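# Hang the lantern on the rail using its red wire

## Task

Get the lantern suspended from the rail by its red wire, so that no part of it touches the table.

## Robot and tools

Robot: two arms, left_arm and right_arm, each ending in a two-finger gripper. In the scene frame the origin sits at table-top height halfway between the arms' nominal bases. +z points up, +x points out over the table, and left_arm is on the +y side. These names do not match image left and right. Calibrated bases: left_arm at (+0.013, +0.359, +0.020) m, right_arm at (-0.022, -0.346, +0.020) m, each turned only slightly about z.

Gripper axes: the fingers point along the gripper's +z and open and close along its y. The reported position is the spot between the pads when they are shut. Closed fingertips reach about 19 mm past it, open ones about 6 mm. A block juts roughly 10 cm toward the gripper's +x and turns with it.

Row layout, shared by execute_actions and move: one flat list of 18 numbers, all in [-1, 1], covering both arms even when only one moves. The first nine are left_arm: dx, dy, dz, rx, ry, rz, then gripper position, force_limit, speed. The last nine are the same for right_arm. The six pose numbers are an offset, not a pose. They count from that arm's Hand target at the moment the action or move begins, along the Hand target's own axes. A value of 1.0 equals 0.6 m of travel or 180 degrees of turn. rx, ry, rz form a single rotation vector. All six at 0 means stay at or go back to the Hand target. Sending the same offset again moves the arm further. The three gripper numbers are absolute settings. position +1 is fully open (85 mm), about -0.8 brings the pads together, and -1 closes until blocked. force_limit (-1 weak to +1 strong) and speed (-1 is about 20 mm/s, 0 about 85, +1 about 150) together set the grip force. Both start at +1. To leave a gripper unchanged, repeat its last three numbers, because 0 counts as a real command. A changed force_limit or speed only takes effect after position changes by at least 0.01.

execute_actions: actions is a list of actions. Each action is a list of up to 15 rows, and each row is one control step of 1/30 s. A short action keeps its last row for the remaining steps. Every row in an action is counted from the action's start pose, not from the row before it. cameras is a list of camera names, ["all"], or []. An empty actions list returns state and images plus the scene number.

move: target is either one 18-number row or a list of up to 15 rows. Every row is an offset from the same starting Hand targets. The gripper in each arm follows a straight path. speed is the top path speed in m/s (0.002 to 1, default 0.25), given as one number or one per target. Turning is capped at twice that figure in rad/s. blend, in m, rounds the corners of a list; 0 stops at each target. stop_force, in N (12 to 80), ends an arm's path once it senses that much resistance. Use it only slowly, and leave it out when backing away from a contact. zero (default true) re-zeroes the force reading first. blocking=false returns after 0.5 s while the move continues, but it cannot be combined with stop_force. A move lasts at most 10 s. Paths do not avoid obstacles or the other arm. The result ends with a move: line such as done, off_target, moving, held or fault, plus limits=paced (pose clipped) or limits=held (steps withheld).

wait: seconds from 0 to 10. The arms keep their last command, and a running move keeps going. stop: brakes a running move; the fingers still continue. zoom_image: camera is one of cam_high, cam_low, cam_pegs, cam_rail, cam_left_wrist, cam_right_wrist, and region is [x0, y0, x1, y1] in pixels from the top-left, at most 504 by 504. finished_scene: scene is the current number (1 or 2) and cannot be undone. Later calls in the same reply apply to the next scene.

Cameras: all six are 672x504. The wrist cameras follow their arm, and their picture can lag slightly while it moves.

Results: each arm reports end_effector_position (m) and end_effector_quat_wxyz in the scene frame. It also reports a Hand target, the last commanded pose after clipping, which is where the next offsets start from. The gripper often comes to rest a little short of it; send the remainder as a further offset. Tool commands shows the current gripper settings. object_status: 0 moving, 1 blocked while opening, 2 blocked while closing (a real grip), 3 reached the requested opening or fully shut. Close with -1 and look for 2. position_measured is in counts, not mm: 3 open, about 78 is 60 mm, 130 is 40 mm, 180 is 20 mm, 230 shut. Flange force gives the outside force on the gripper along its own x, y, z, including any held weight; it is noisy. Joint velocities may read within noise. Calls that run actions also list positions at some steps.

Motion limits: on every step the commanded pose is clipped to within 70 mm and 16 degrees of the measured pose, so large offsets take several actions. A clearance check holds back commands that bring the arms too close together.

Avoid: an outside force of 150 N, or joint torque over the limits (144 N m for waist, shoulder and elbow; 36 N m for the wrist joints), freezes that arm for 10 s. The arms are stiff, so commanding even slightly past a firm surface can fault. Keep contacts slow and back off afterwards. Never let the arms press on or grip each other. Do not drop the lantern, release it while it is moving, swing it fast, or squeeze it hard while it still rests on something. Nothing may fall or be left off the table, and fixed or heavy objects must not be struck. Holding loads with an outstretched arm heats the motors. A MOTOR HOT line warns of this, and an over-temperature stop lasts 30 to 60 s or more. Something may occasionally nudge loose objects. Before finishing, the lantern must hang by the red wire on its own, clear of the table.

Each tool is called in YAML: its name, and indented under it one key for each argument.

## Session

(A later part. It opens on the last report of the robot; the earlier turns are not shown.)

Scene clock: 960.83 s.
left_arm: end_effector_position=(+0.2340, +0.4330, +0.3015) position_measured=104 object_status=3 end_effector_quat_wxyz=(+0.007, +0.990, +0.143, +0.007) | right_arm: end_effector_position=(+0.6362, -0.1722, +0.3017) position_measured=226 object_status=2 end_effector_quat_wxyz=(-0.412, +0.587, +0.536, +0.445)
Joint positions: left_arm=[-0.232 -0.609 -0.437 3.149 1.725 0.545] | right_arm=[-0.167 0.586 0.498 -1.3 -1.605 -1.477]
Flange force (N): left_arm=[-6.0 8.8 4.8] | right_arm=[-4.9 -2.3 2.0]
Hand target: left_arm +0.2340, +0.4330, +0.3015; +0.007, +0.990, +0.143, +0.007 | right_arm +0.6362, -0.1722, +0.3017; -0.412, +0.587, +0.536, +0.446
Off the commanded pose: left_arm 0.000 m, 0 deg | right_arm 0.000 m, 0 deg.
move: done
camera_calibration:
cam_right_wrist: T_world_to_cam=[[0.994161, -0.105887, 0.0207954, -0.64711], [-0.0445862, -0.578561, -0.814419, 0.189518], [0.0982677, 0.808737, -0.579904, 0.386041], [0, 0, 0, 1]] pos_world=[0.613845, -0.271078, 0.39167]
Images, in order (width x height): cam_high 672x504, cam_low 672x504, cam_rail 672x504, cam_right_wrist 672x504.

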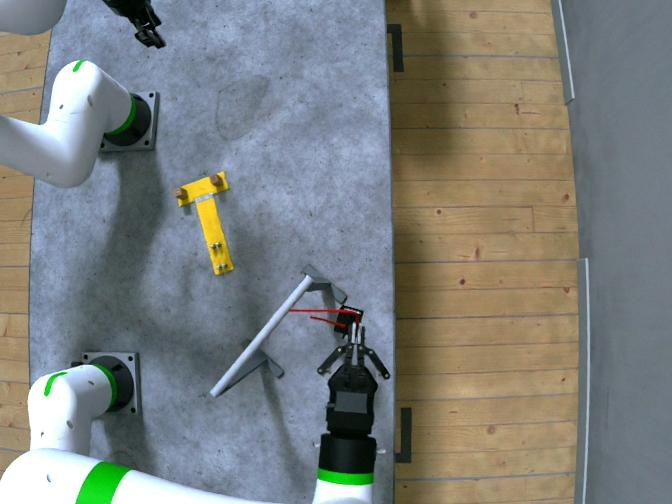

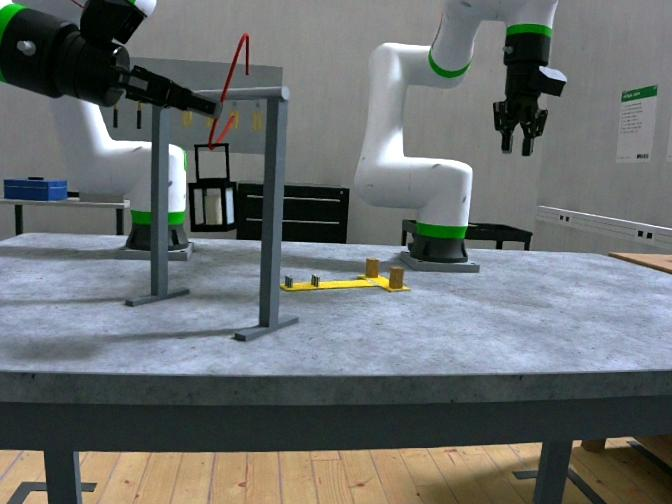

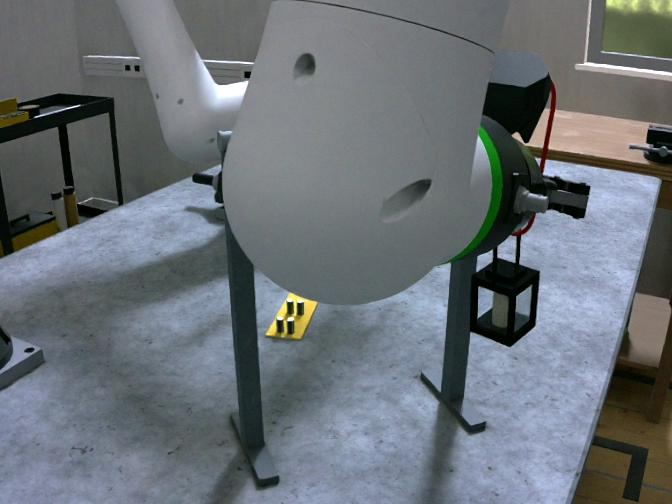

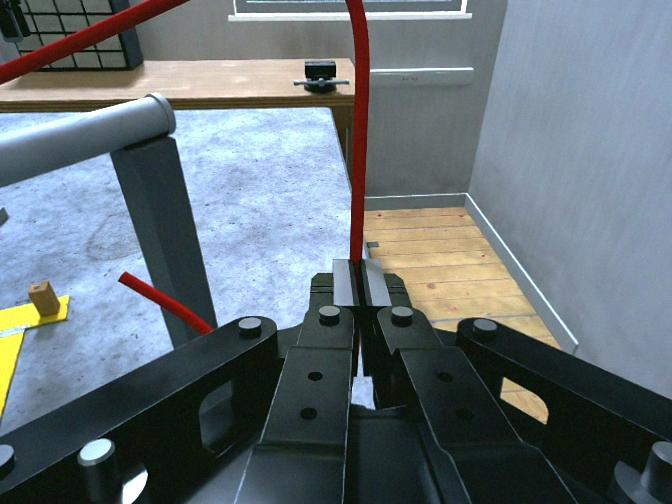

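move:
  target:
    - [0,0,0,0,0,0,0.2,0,-1,0.032,0,-0.0087,0,0,0,-1,0.2,-1]
    - [0,0,0,0,0,0,0.2,0,-1,0.03,-0.1915,-0.0168,0,0,0,-1,0.2,-1]
  speed: 0.06
  stop_force: 14
  cameras: ["cam_rail","cam_low","cam_high","cam_right_wrist"]

zoom_image:
  camera: "cam_low"
  region: [140, 20, 320, 200]

zoom_image:
  camera: "cam_high"
  region: [230, 250, 380, 400]

Scene clock: 977.87 s.
left_arm: end_effector_position=(+0.2340, +0.4330, +0.3015) position_measured=104 object_status=3 end_effector_quat_wxyz=(+0.007, +0.990, +0.143, +0.007) | right_arm: end_effector_position=(+0.5215, -0.1673, +0.3225) position_measured=226 object_status=2 end_effector_quat_wxyz=(-0.412, +0.587, +0.536, +0.446)
Joint positions: left_arm=[-0.232 -0.609 -0.437 3.149 1.725 0.545] | right_arm=[-0.188 0.311 0.154 -1.295 -1.606 -1.406]
Flange force (N): left_arm=[-5.6 8.7 4.6] | right_arm=[-5.2 -2.6 2.0]
Hand target: left_arm +0.2340, +0.4330, +0.3015; +0.007, +0.990, +0.143, +0.007 | right_arm +0.5214, -0.1673, +0.3225; -0.412, +0.587, +0.536, +0.446
Off the commanded pose: left_arm 0.000 m, 0 deg | right_arm 0.000 m, 0 deg.
move: done
camera_calibration:
cam_right_wrist: T_world_to_cam=[[0.994146, -0.106027, 0.0207709, -0.533012], [-0.0446791, -0.578482, -0.81447, 0.204267], [0.0983716, 0.808775, -0.579833, 0.405339], [0, 0, 0, 1]] pos_world=[0.499145, -0.266177, 0.41247]
Images, in order (width x height): cam_high 672x504, cam_low 672x504, cam_rail 672x504, cam_right_wrist 672x504.

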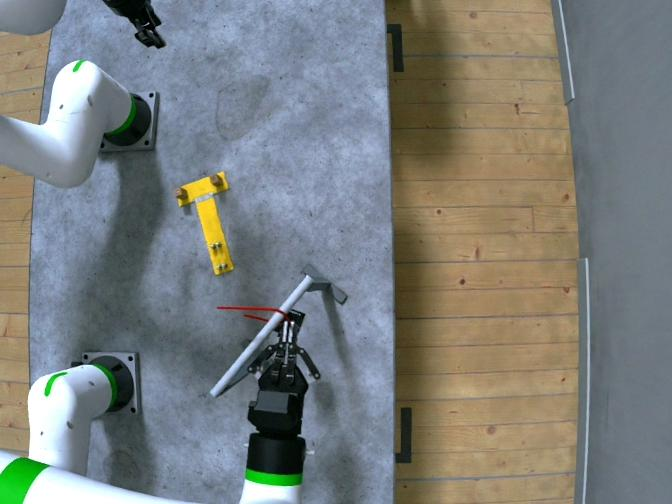

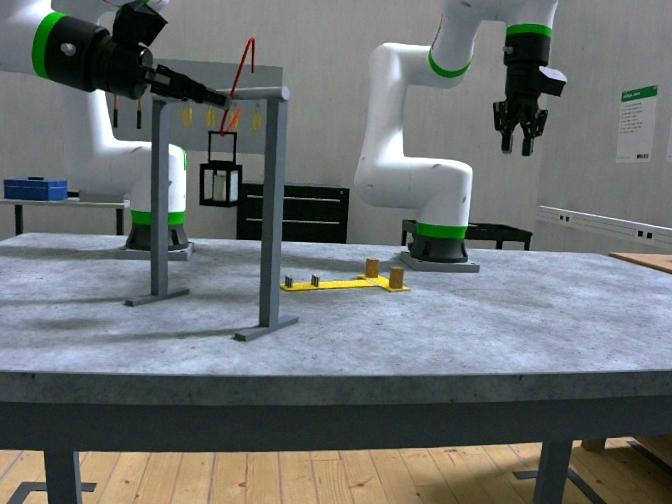

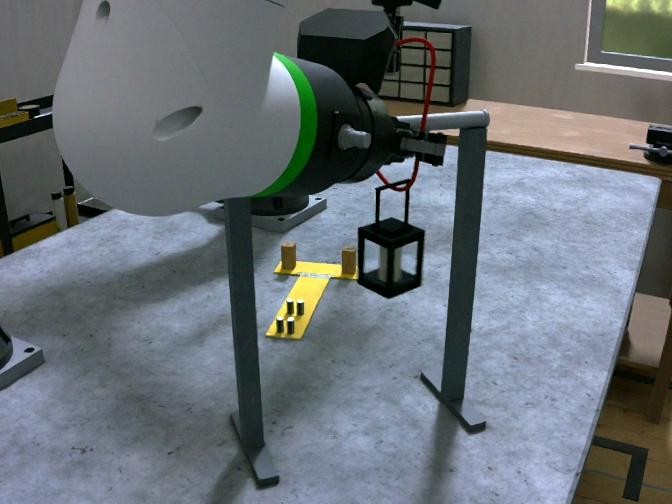

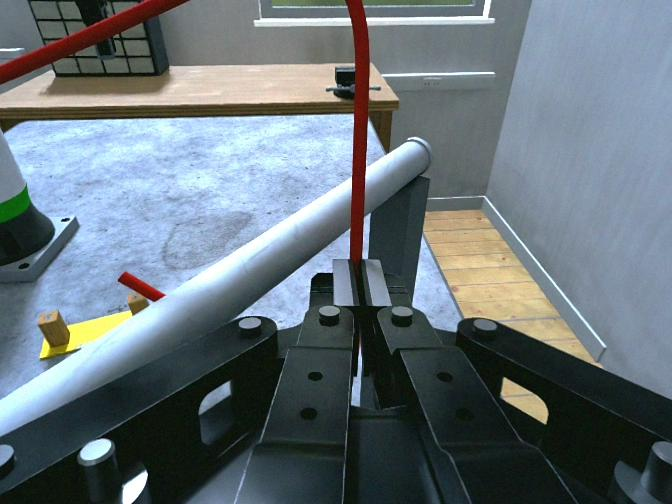

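Scaled by 2.800 from the camera's 672x504 image, which has a finer 960x720 frame.

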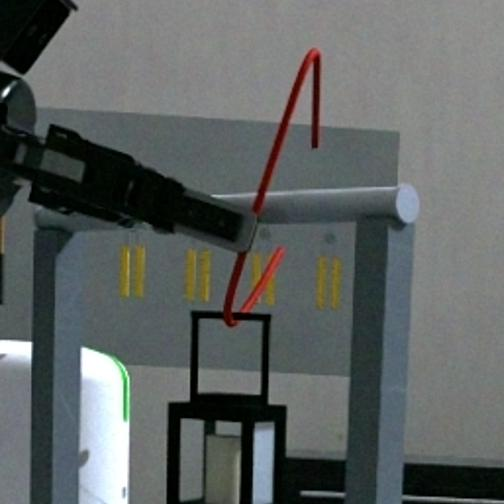

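Scaled by 3.360 from the camera's 672x504 image, which has a finer 960x720 frame.

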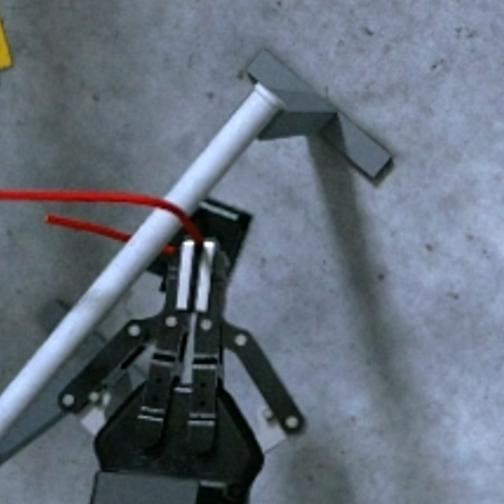

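move:
  target: [0,0,0,0,0,0,0.2,0,-1,-0.0725,0,0.0194,0,0,0,-1,0.2,-1]
  speed: 0.04
  stop_force: 12
  cameras: ["cam_rail","cam_low","cam_high","cam_right_wrist"]

zoom_image:
  camera: "cam_low"
  region: [140, 20, 320, 200]

zoom_image:
  camera: "cam_high"
  region: [230, 250, 380, 400]

Scene clock: 986.77 s.
left_arm: end_effector_position=(+0.2340, +0.4330, +0.3015) position_measured=104 object_status=3 end_effector_quat_wxyz=(+0.007, +0.990, +0.143, +0.007) | right_arm: end_effector_position=(+0.5211, -0.1675, +0.2775) position_measured=226 object_status=2 end_effector_quat_wxyz=(-0.412, +0.587, +0.536, +0.445)
Joint positions: left_arm=[-0.232 -0.609 -0.437 3.149 1.725 0.545] | right_arm=[-0.188 0.362 0.109 -1.293 -1.58 -1.313]
Flange force (N): left_arm=[-5.6 7.8 4.7] | right_arm=[-5.2 -2.3 2.0]
Hand target: left_arm +0.2340, +0.4330, +0.3015; +0.007, +0.990, +0.143, +0.007 | right_arm +0.5211, -0.1675, +0.2775; -0.412, +0.587, +0.536, +0.446
Off the commanded pose: left_arm 0.000 m, 0 deg | right_arm 0.000 m, 0 deg.
move: done
camera_calibration:
cam_right_wrist: T_world_to_cam=[[0.994156, -0.105945, 0.0207137, -0.531664], [-0.0446862, -0.578552, -0.814421, 0.16745], [0.0982678, 0.808736, -0.579905, 0.379517], [0, 0, 0, 1]] pos_world=[0.498745, -0.266377, 0.367471]
Images, in order (width x height): cam_high 672x504, cam_low 672x504, cam_rail 672x504, cam_right_wrist 672x504.

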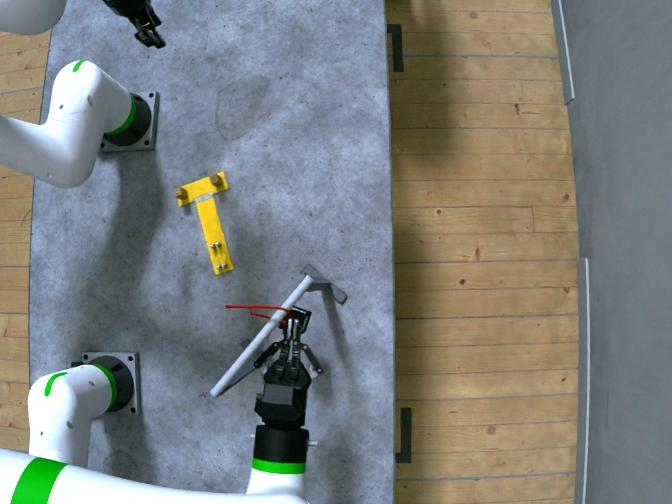

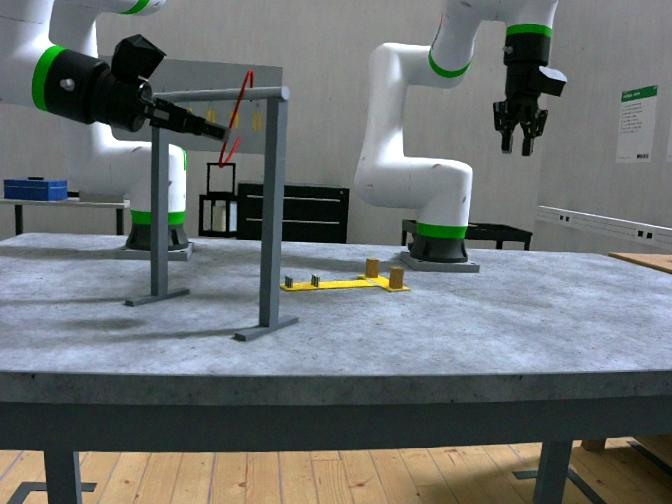

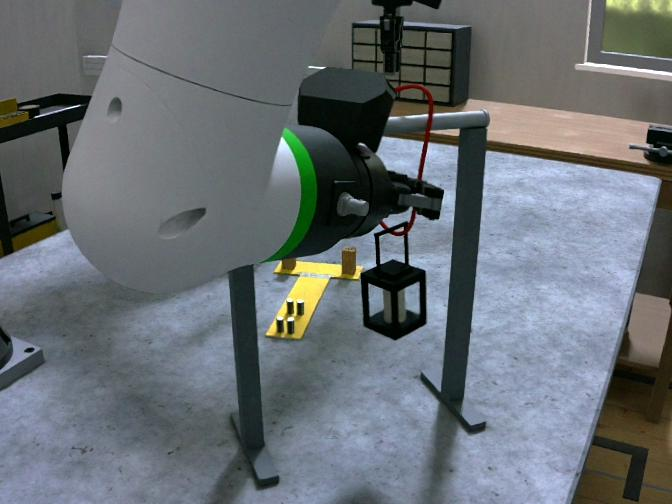

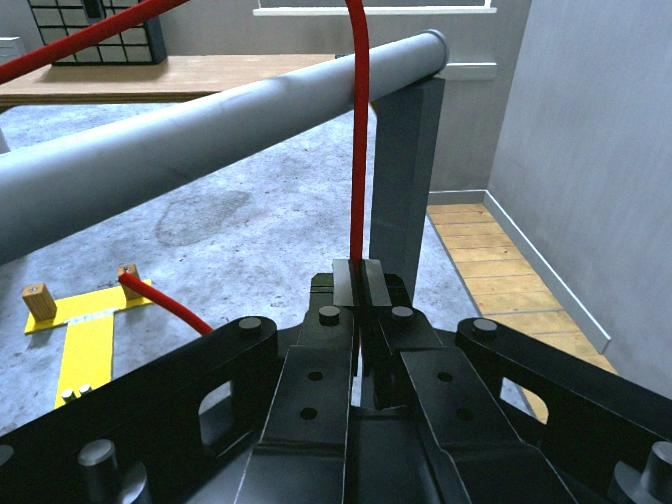

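Scaled by 2.800 from the camera's 672x504 image, which has a finer 960x720 frame.

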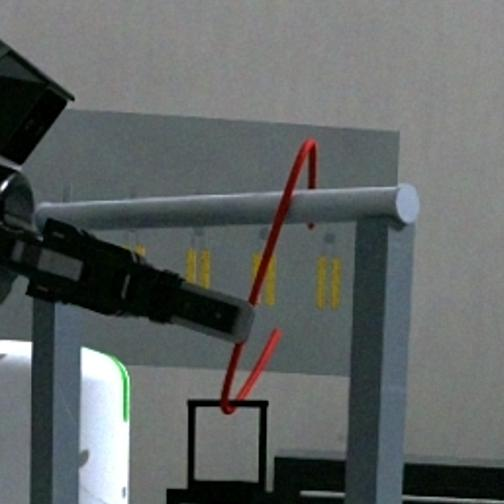

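Scaled by 3.360 from the camera's 672x504 image, which has a finer 960x720 frame.

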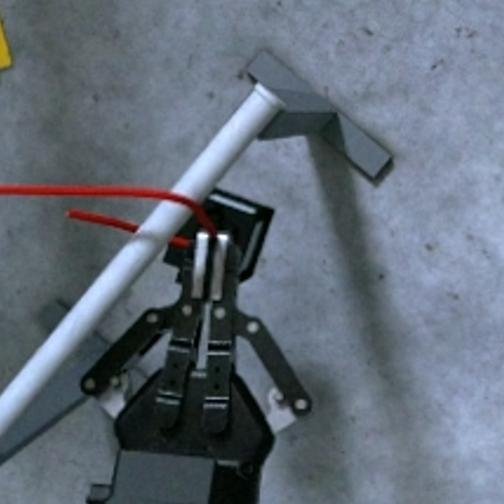

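move:
  target: [0,0,0,0,0,0,0.2,0,-1,-0.0197,-0.0133,0.004,0,0,0,-1,0.2,-1]
  speed: 0.03

move:
  target: [0,0,0,0,0,0,0.2,0,-1,-0.0322,0,0.0086,0,0,0,-1,0.2,-1]
  speed: 0.008
  stop_force: 12
  cameras: ["cam_rail","cam_low","cam_high","cam_right_wrist"]

zoom_image:
  camera: "cam_low"
  region: [180, 50, 300, 170]

zoom_image:
  camera: "cam_high"
  region: [230, 250, 380, 400]

Scene clock: 994.90 s.
left_arm: end_effector_position=(+0.2340, +0.4330, +0.3015) position_measured=104 object_status=3 end_effector_quat_wxyz=(+0.007, +0.990, +0.143, +0.007) | right_arm: end_effector_position=(+0.5130, -0.1676, +0.2655) position_measured=226 object_status=2 end_effector_quat_wxyz=(-0.412, +0.587, +0.536, +0.446)
Joint positions: left_arm=[-0.232 -0.609 -0.437 3.149 1.725 0.545] | right_arm=[-0.19 0.361 0.076 -1.293 -1.574 -1.282]
Flange force (N): left_arm=[-5.0 7.9 4.2] | right_arm=[-4.5 0.1 0.4]
Hand target: left_arm +0.2340, +0.4330, +0.3015; +0.007, +0.990, +0.143, +0.007 | right_arm +0.5130, -0.1676, +0.2655; -0.412, +0.587, +0.536, +0.446
Off the commanded pose: left_arm 0.000 m, 0 deg | right_arm 0.000 m, 0 deg.
move: done

Scene clock: 998.03 s.
left_arm: end_effector_position=(+0.2340, +0.4330, +0.3015) position_measured=104 object_status=3 end_effector_quat_wxyz=(+0.007, +0.990, +0.143, +0.007) | right_arm: end_effector_position=(+0.5129, -0.1677, +0.2455) position_measured=226 object_status=2 end_effector_quat_wxyz=(-0.412, +0.587, +0.536, +0.445)
Joint positions: left_arm=[-0.232 -0.609 -0.437 3.149 1.725 0.545] | right_arm=[-0.19 0.389 0.061 -1.293 -1.562 -1.241]
Flange force (N): left_arm=[-5.1 7.9 4.5] | right_arm=[5.6 -2.5 -1.1]
Hand target: left_arm +0.2340, +0.4330, +0.3015; +0.007, +0.990, +0.143, +0.007 | right_arm +0.5129, -0.1677, +0.2455; -0.412, +0.587, +0.536, +0.446
Off the commanded pose: left_arm 0.000 m, 0 deg | right_arm 0.000 m, 0 deg.
move: done
camera_calibration:
cam_right_wrist: T_world_to_cam=[[0.994156, -0.105947, 0.0207131, -0.522859], [-0.0446796, -0.578486, -0.814468, 0.140994], [0.0982724, 0.808783, -0.579839, 0.361834], [0, 0, 0, 1]] pos_world=[0.490545, -0.266477, 0.33547]
Images, in order (width x height): cam_high 672x504, cam_low 672x504, cam_rail 672x504, cam_right_wrist 672x504.

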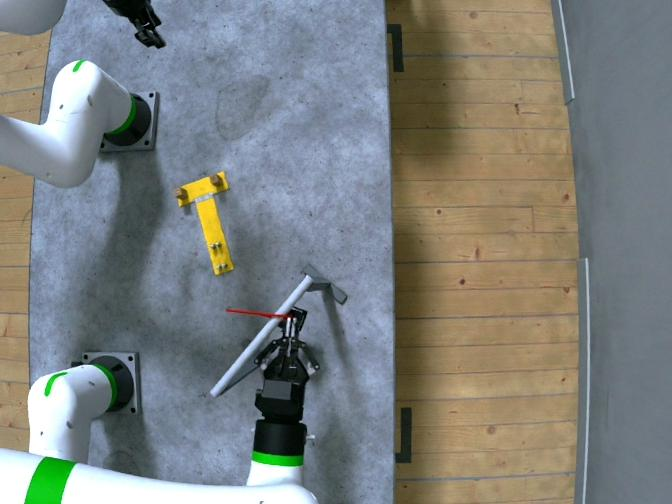

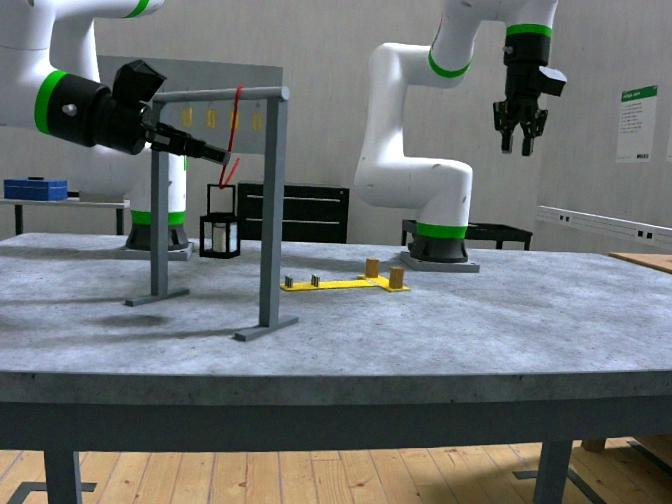

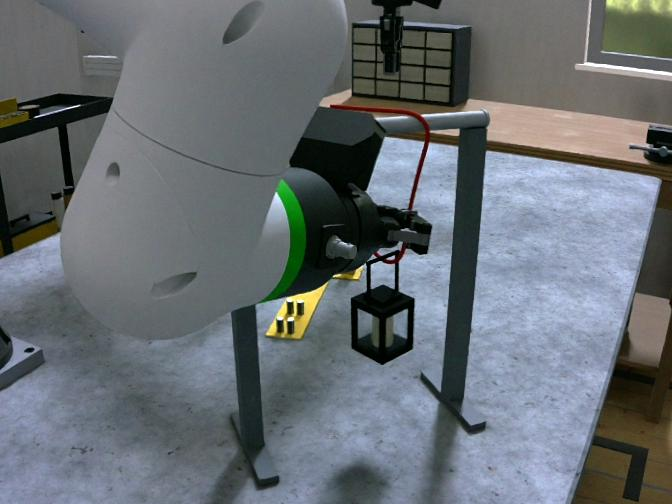

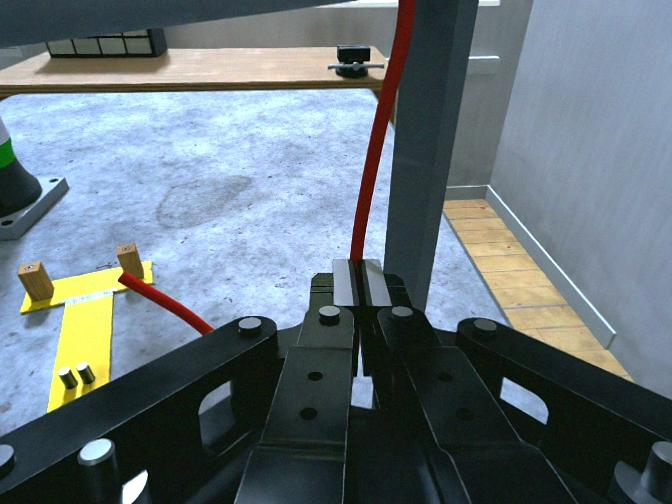

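Scaled by 4.200 from the camera's 672x504 image, which has a finer 960x720 frame.

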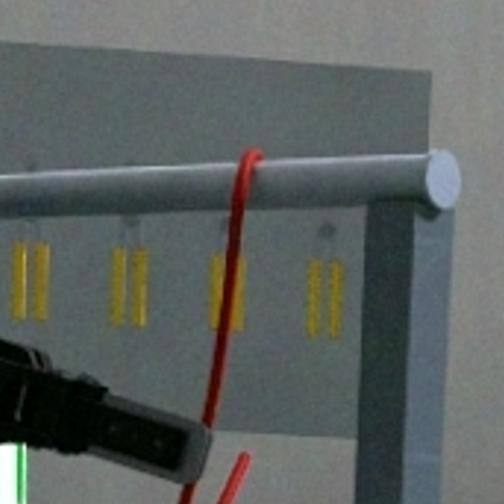

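Scaled by 3.360 from the camera's 672x504 image, which has a finer 960x720 frame.

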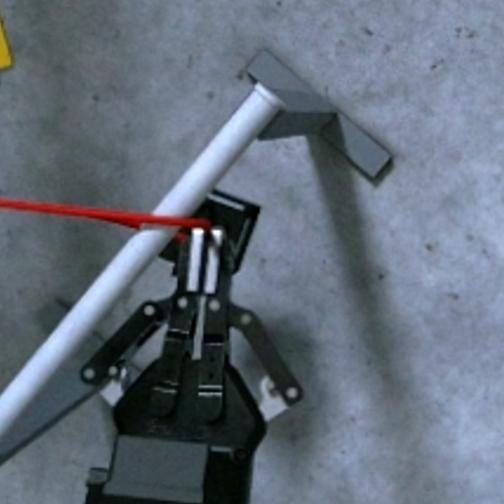

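move:
  target: [0,0,0,0,0,0,0.2,0,-1,0.0145,0,-0.0039,0,0,0,-1,0.2,-1]
  speed: 0.02
  cameras: ["cam_rail","cam_low"]

zoom_image:
  camera: "cam_low"
  region: [160, 50, 300, 270]

Scene clock: 1002.47 s.
left_arm: end_effector_position=(+0.2340, +0.4330, +0.3015) position_measured=104 object_status=3 end_effector_quat_wxyz=(+0.007, +0.990, +0.143, +0.007) | right_arm: end_effector_position=(+0.5129, -0.1677, +0.2546) position_measured=226 object_status=2 end_effector_quat_wxyz=(-0.412, +0.587, +0.535, +0.446)
Joint positions: left_arm=[-0.232 -0.609 -0.437 3.149 1.725 0.545] | right_arm=[-0.19 0.376 0.068 -1.293 -1.567 -1.259]
Flange force (N): left_arm=[-5.2 8.2 4.5] | right_arm=[-4.9 -1.9 2.0]
Hand target: left_arm +0.2340, +0.4330, +0.3015; +0.007, +0.990, +0.143, +0.007 | right_arm +0.5129, -0.1676, +0.2545; -0.412, +0.587, +0.536, +0.446
Off the commanded pose: left_arm 0.000 m, 0 deg | right_arm 0.000 m, 0 deg.
move: done
Images, in order (width x height): cam_low 672x504, cam_rail 672x504.

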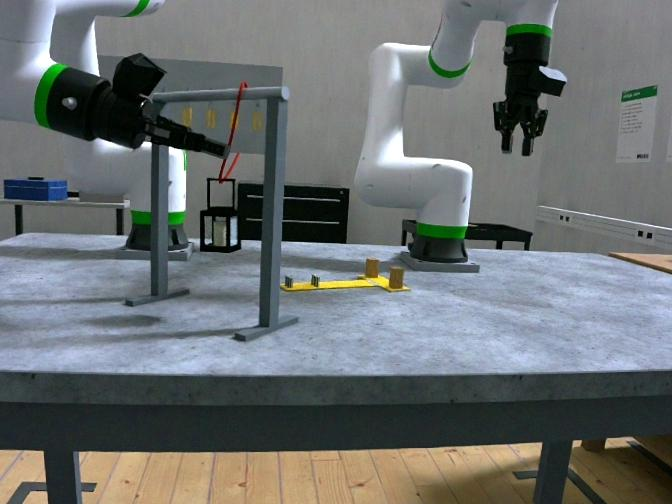

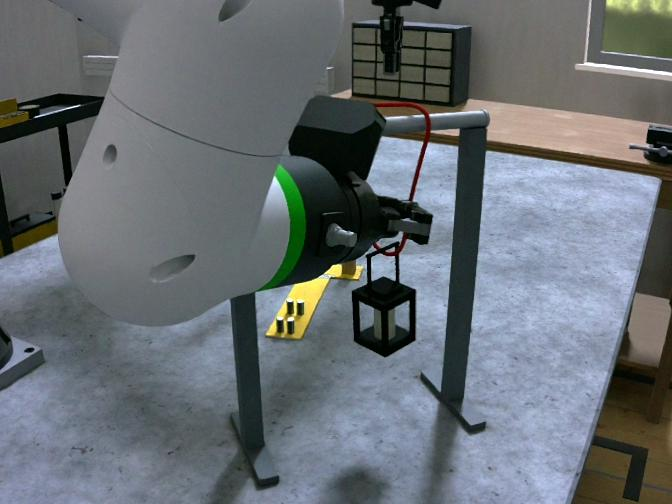

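Scaled by 2.291 from the camera's 672x504 image, which has a finer 960x720 frame.

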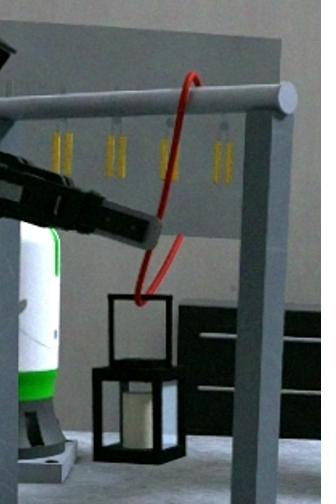

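move:
  target: [0,0,0,0,0,0,0.2,0,-1,-0.0073,0,0.002,0,0,0,-1,0.2,-1]
  speed: 0.02

move:
  target: [0,0,0,0,0,0,0.2,0,-1,0,0,0,0,0,0,-0.6,0.2,-1]

wait:
  seconds: 1.5
  cameras: ["cam_rail","cam_low","cam_right_wrist","cam_high"]

zoom_image:
  camera: "cam_low"
  region: [160, 50, 300, 270]

Scene clock: 1010.30 s.
left_arm: end_effector_position=(+0.2340, +0.4330, +0.3015) position_measured=104 object_status=3 end_effector_quat_wxyz=(+0.007, +0.990, +0.143, +0.007) | right_arm: end_effector_position=(+0.5129, -0.1676, +0.2500) position_measured=226 object_status=2 end_effector_quat_wxyz=(-0.412, +0.587, +0.536, +0.445)
Joint positions: left_arm=[-0.232 -0.609 -0.437 3.149 1.725 0.545] | right_arm=[-0.19 0.383 0.064 -1.292 -1.565 -1.25]
Flange force (N): left_arm=[-5.4 8.2 4.5] | right_arm=[-4.7 -2.1 1.8]
Hand target: left_arm +0.2340, +0.4330, +0.3015; +0.007, +0.990, +0.143, +0.007 | right_arm +0.5129, -0.1676, +0.2500; -0.412, +0.587, +0.536, +0.446
Off the commanded pose: left_arm 0.000 m, 0 deg | right_arm 0.000 m, 0 deg.
move: done

Scene clock: 1010.97 s.
left_arm: end_effector_position=(+0.2340, +0.4330, +0.3015) position_measured=104 object_status=3 end_effector_quat_wxyz=(+0.007, +0.990, +0.143, +0.007) | right_arm: end_effector_position=(+0.5129, -0.1676, +0.2500) position_measured=205 object_status=0 end_effector_quat_wxyz=(-0.412, +0.587, +0.536, +0.445)
Joint positions: left_arm=[-0.232 -0.609 -0.437 3.149 1.725 0.545] | right_arm=[-0.19 0.383 0.064 -1.292 -1.565 -1.25]
Flange force (N): left_arm=[-6.1 8.5 4.8] | right_arm=[-2.4 -2.4 0.9]
Hand target: left_arm +0.2340, +0.4330, +0.3015; +0.007, +0.990, +0.143, +0.007 | right_arm +0.5129, -0.1676, +0.2500; -0.412, +0.587, +0.536, +0.446
Off the commanded pose: left_arm 0.000 m, 0 deg | right_arm 0.000 m, 0 deg.
move: done

Scene clock: 1012.47 s.
left_arm: end_effector_position=(+0.2340, +0.4330, +0.3015) position_measured=104 object_status=3 end_effector_quat_wxyz=(+0.007, +0.990, +0.143, +0.007) | right_arm: end_effector_position=(+0.5129, -0.1676, +0.2500) position_measured=205 object_status=3 end_effector_quat_wxyz=(-0.412, +0.587, +0.536, +0.445)
Joint positions: left_arm=[-0.232 -0.609 -0.437 3.149 1.725 0.545] | right_arm=[-0.19 0.383 0.064 -1.293 -1.565 -1.25]
Flange force (N): left_arm=[-6.5 8.6 4.7] | right_arm=[-3.1 -2.0 1.1]
Hand target: left_arm +0.2340, +0.4330, +0.3015; +0.007, +0.990, +0.143, +0.007 | right_arm +0.5129, -0.1676, +0.2500; -0.412, +0.587, +0.536, +0.446
Tool commands: left_gripper/position=+0.2 left_gripper/force_limit=+0.0 left_gripper/speed=-1.0 right_gripper/position=-0.6 right_gripper/force_limit=+0.2 right_gripper/speed=-1.0
Off the commanded pose: left_arm 0.000 m, 0 deg | right_arm 0.000 m, 0 deg.
wait: 1.50 s; at rest by 0.17 s
camera_calibration:
cam_right_wrist: T_world_to_cam=[[0.994156, -0.105947, 0.0207131, -0.522953], [-0.0446796, -0.578486, -0.814468, 0.144659], [0.0982724, 0.808783, -0.579839, 0.364443], [0, 0, 0, 1]] pos_world=[0.490545, -0.266477, 0.33997]
Images, in order (width x height): cam_high 672x504, cam_low 672x504, cam_rail 672x504, cam_right_wrist 672x504.

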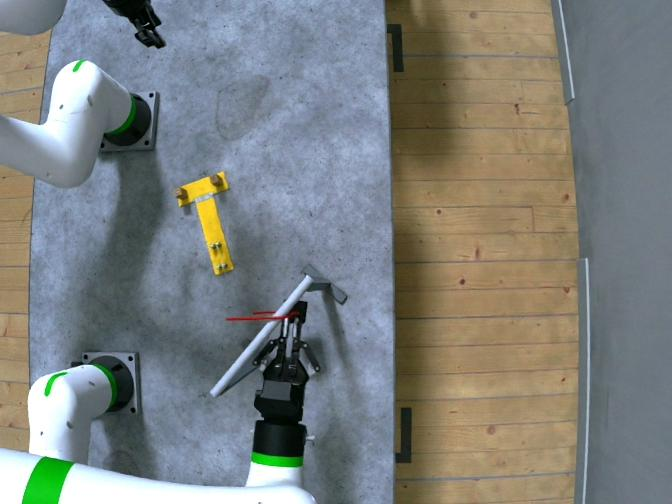

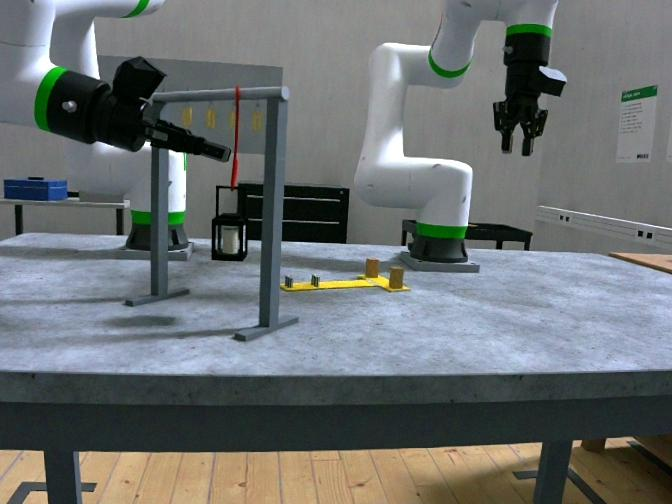

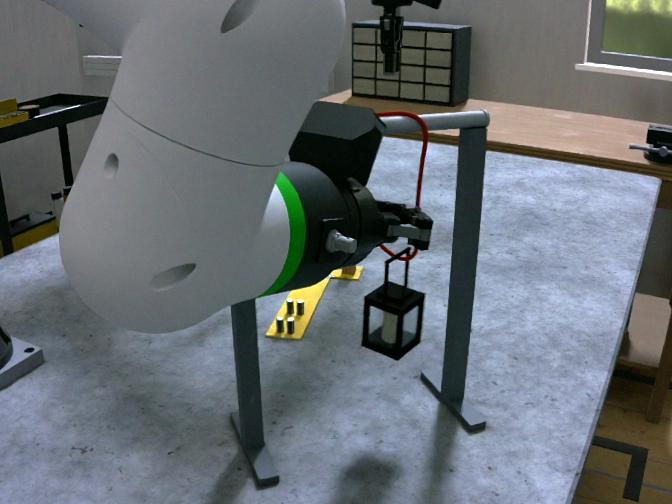

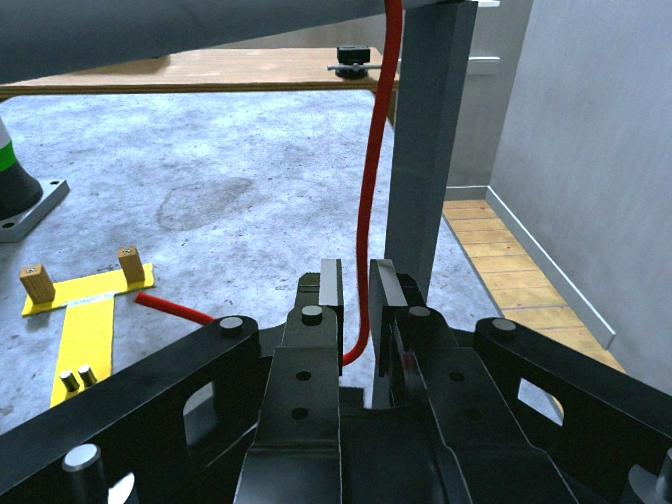

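Scaled by 2.291 from the camera's 672x504 image, which has a finer 960x720 frame.

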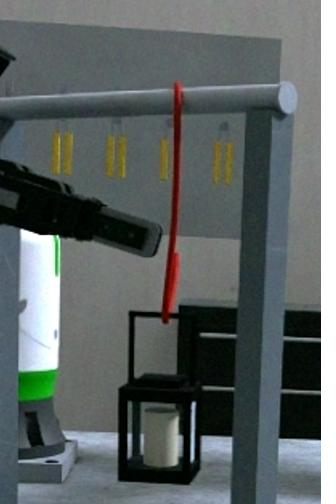

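move:
  target: [0,0,0,0,0,0,0.2,0,-1,0,0.003,-0.13,0,0,0,-0.6,0.2,-1]
  speed: 0.06

move:
  target: [0,0,0,0,0,0,0.2,0,-1,0,0.15,-0.25,0,0,0,-0.6,0.2,-1]

wait:
  seconds: 2
  cameras: ["cam_rail","cam_low"]

Scene clock: 1018.90 s.
left_arm: end_effector_position=(+0.2340, +0.4330, +0.3015) position_measured=104 object_status=3 end_effector_quat_wxyz=(+0.007, +0.990, +0.143, +0.007) | right_arm: end_effector_position=(+0.5083, -0.2428, +0.2705) position_measured=205 object_status=3 end_effector_quat_wxyz=(-0.412, +0.587, +0.536, +0.446)
Joint positions: left_arm=[-0.232 -0.609 -0.437 3.149 1.725 0.545] | right_arm=[-0.321 0.393 0.131 -1.256 -1.701 -1.266]
Flange force (N): left_arm=[-5.9 8.8 4.5] | right_arm=[-2.7 -2.2 1.5]
Hand target: left_arm +0.2340, +0.4330, +0.3015; +0.007, +0.990, +0.143, +0.007 | right_arm +0.5083, -0.2428, +0.2705; -0.412, +0.587, +0.536, +0.446
Off the commanded pose: left_arm 0.000 m, 0 deg | right_arm 0.000 m, 0 deg.
move: done

Scene clock: 1020.10 s.
left_arm: end_effector_position=(+0.2340, +0.4330, +0.3015) position_measured=104 object_status=3 end_effector_quat_wxyz=(+0.007, +0.990, +0.143, +0.007) | right_arm: end_effector_position=(+0.5858, -0.3947, +0.3093) position_measured=205 object_status=3 end_effector_quat_wxyz=(-0.412, +0.587, +0.536, +0.446)
Joint positions: left_arm=[-0.232 -0.609 -0.437 3.149 1.725 0.545] | right_arm=[-0.507 0.661 0.631 -1.272 -1.947 -1.436]
Flange force (N): left_arm=[-5.9 8.7 4.6] | right_arm=[-2.8 -1.5 1.6]
Hand target: left_arm +0.2340, +0.4330, +0.3015; +0.007, +0.990, +0.143, +0.007 | right_arm +0.5858, -0.3948, +0.3093; -0.412, +0.587, +0.536, +0.446
Off the commanded pose: left_arm 0.000 m, 0 deg | right_arm 0.000 m, 0 deg.
move: done

Scene clock: 1022.10 s.
left_arm: end_effector_position=(+0.2340, +0.4330, +0.3015) position_measured=104 object_status=3 end_effector_quat_wxyz=(+0.007, +0.990, +0.143, +0.007) | right_arm: end_effector_position=(+0.5858, -0.3948, +0.3093) position_measured=205 object_status=3 end_effector_quat_wxyz=(-0.412, +0.587, +0.536, +0.446)
Joint positions: left_arm=[-0.232 -0.609 -0.437 3.149 1.725 0.545] | right_arm=[-0.507 0.661 0.631 -1.272 -1.947 -1.436]
Flange force (N): left_arm=[-5.7 7.9 4.4] | right_arm=[-3.2 -3.1 2.3]
Hand target: left_arm +0.2340, +0.4330, +0.3015; +0.007, +0.990, +0.143, +0.007 | right_arm +0.5858, -0.3948, +0.3093; -0.412, +0.587, +0.536, +0.446
Tool commands: left_gripper/position=+0.2 left_gripper/force_limit=+0.0 left_gripper/speed=-1.0 right_gripper/position=-0.6 right_gripper/force_limit=+0.2 right_gripper/speed=-1.0
Off the commanded pose: left_arm 0.000 m, 0 deg | right_arm 0.000 m, 0 deg.
wait: 2.00 s; at rest by 0.17 s
Images, in order (width x height): cam_low 672x504, cam_rail 672x504.

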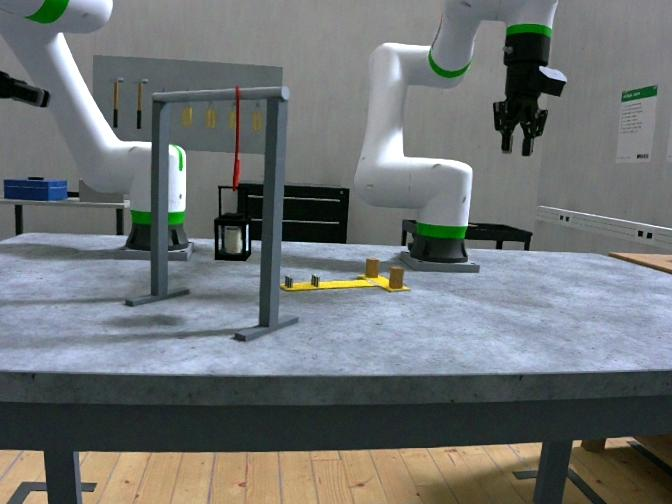

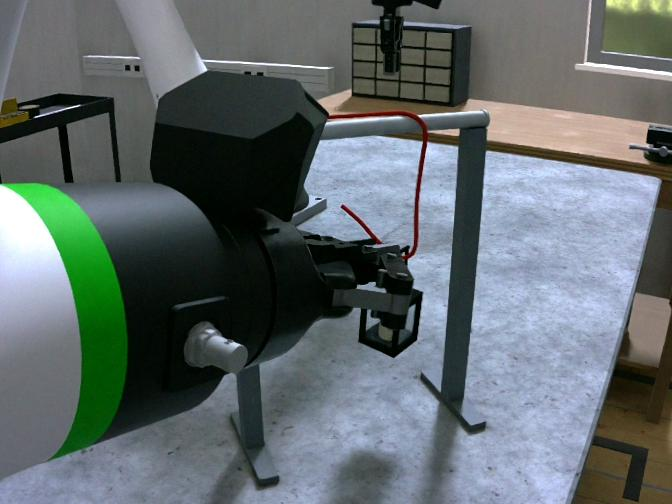

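finished_scene:
  scene: 1

The scene is finished: the task was done.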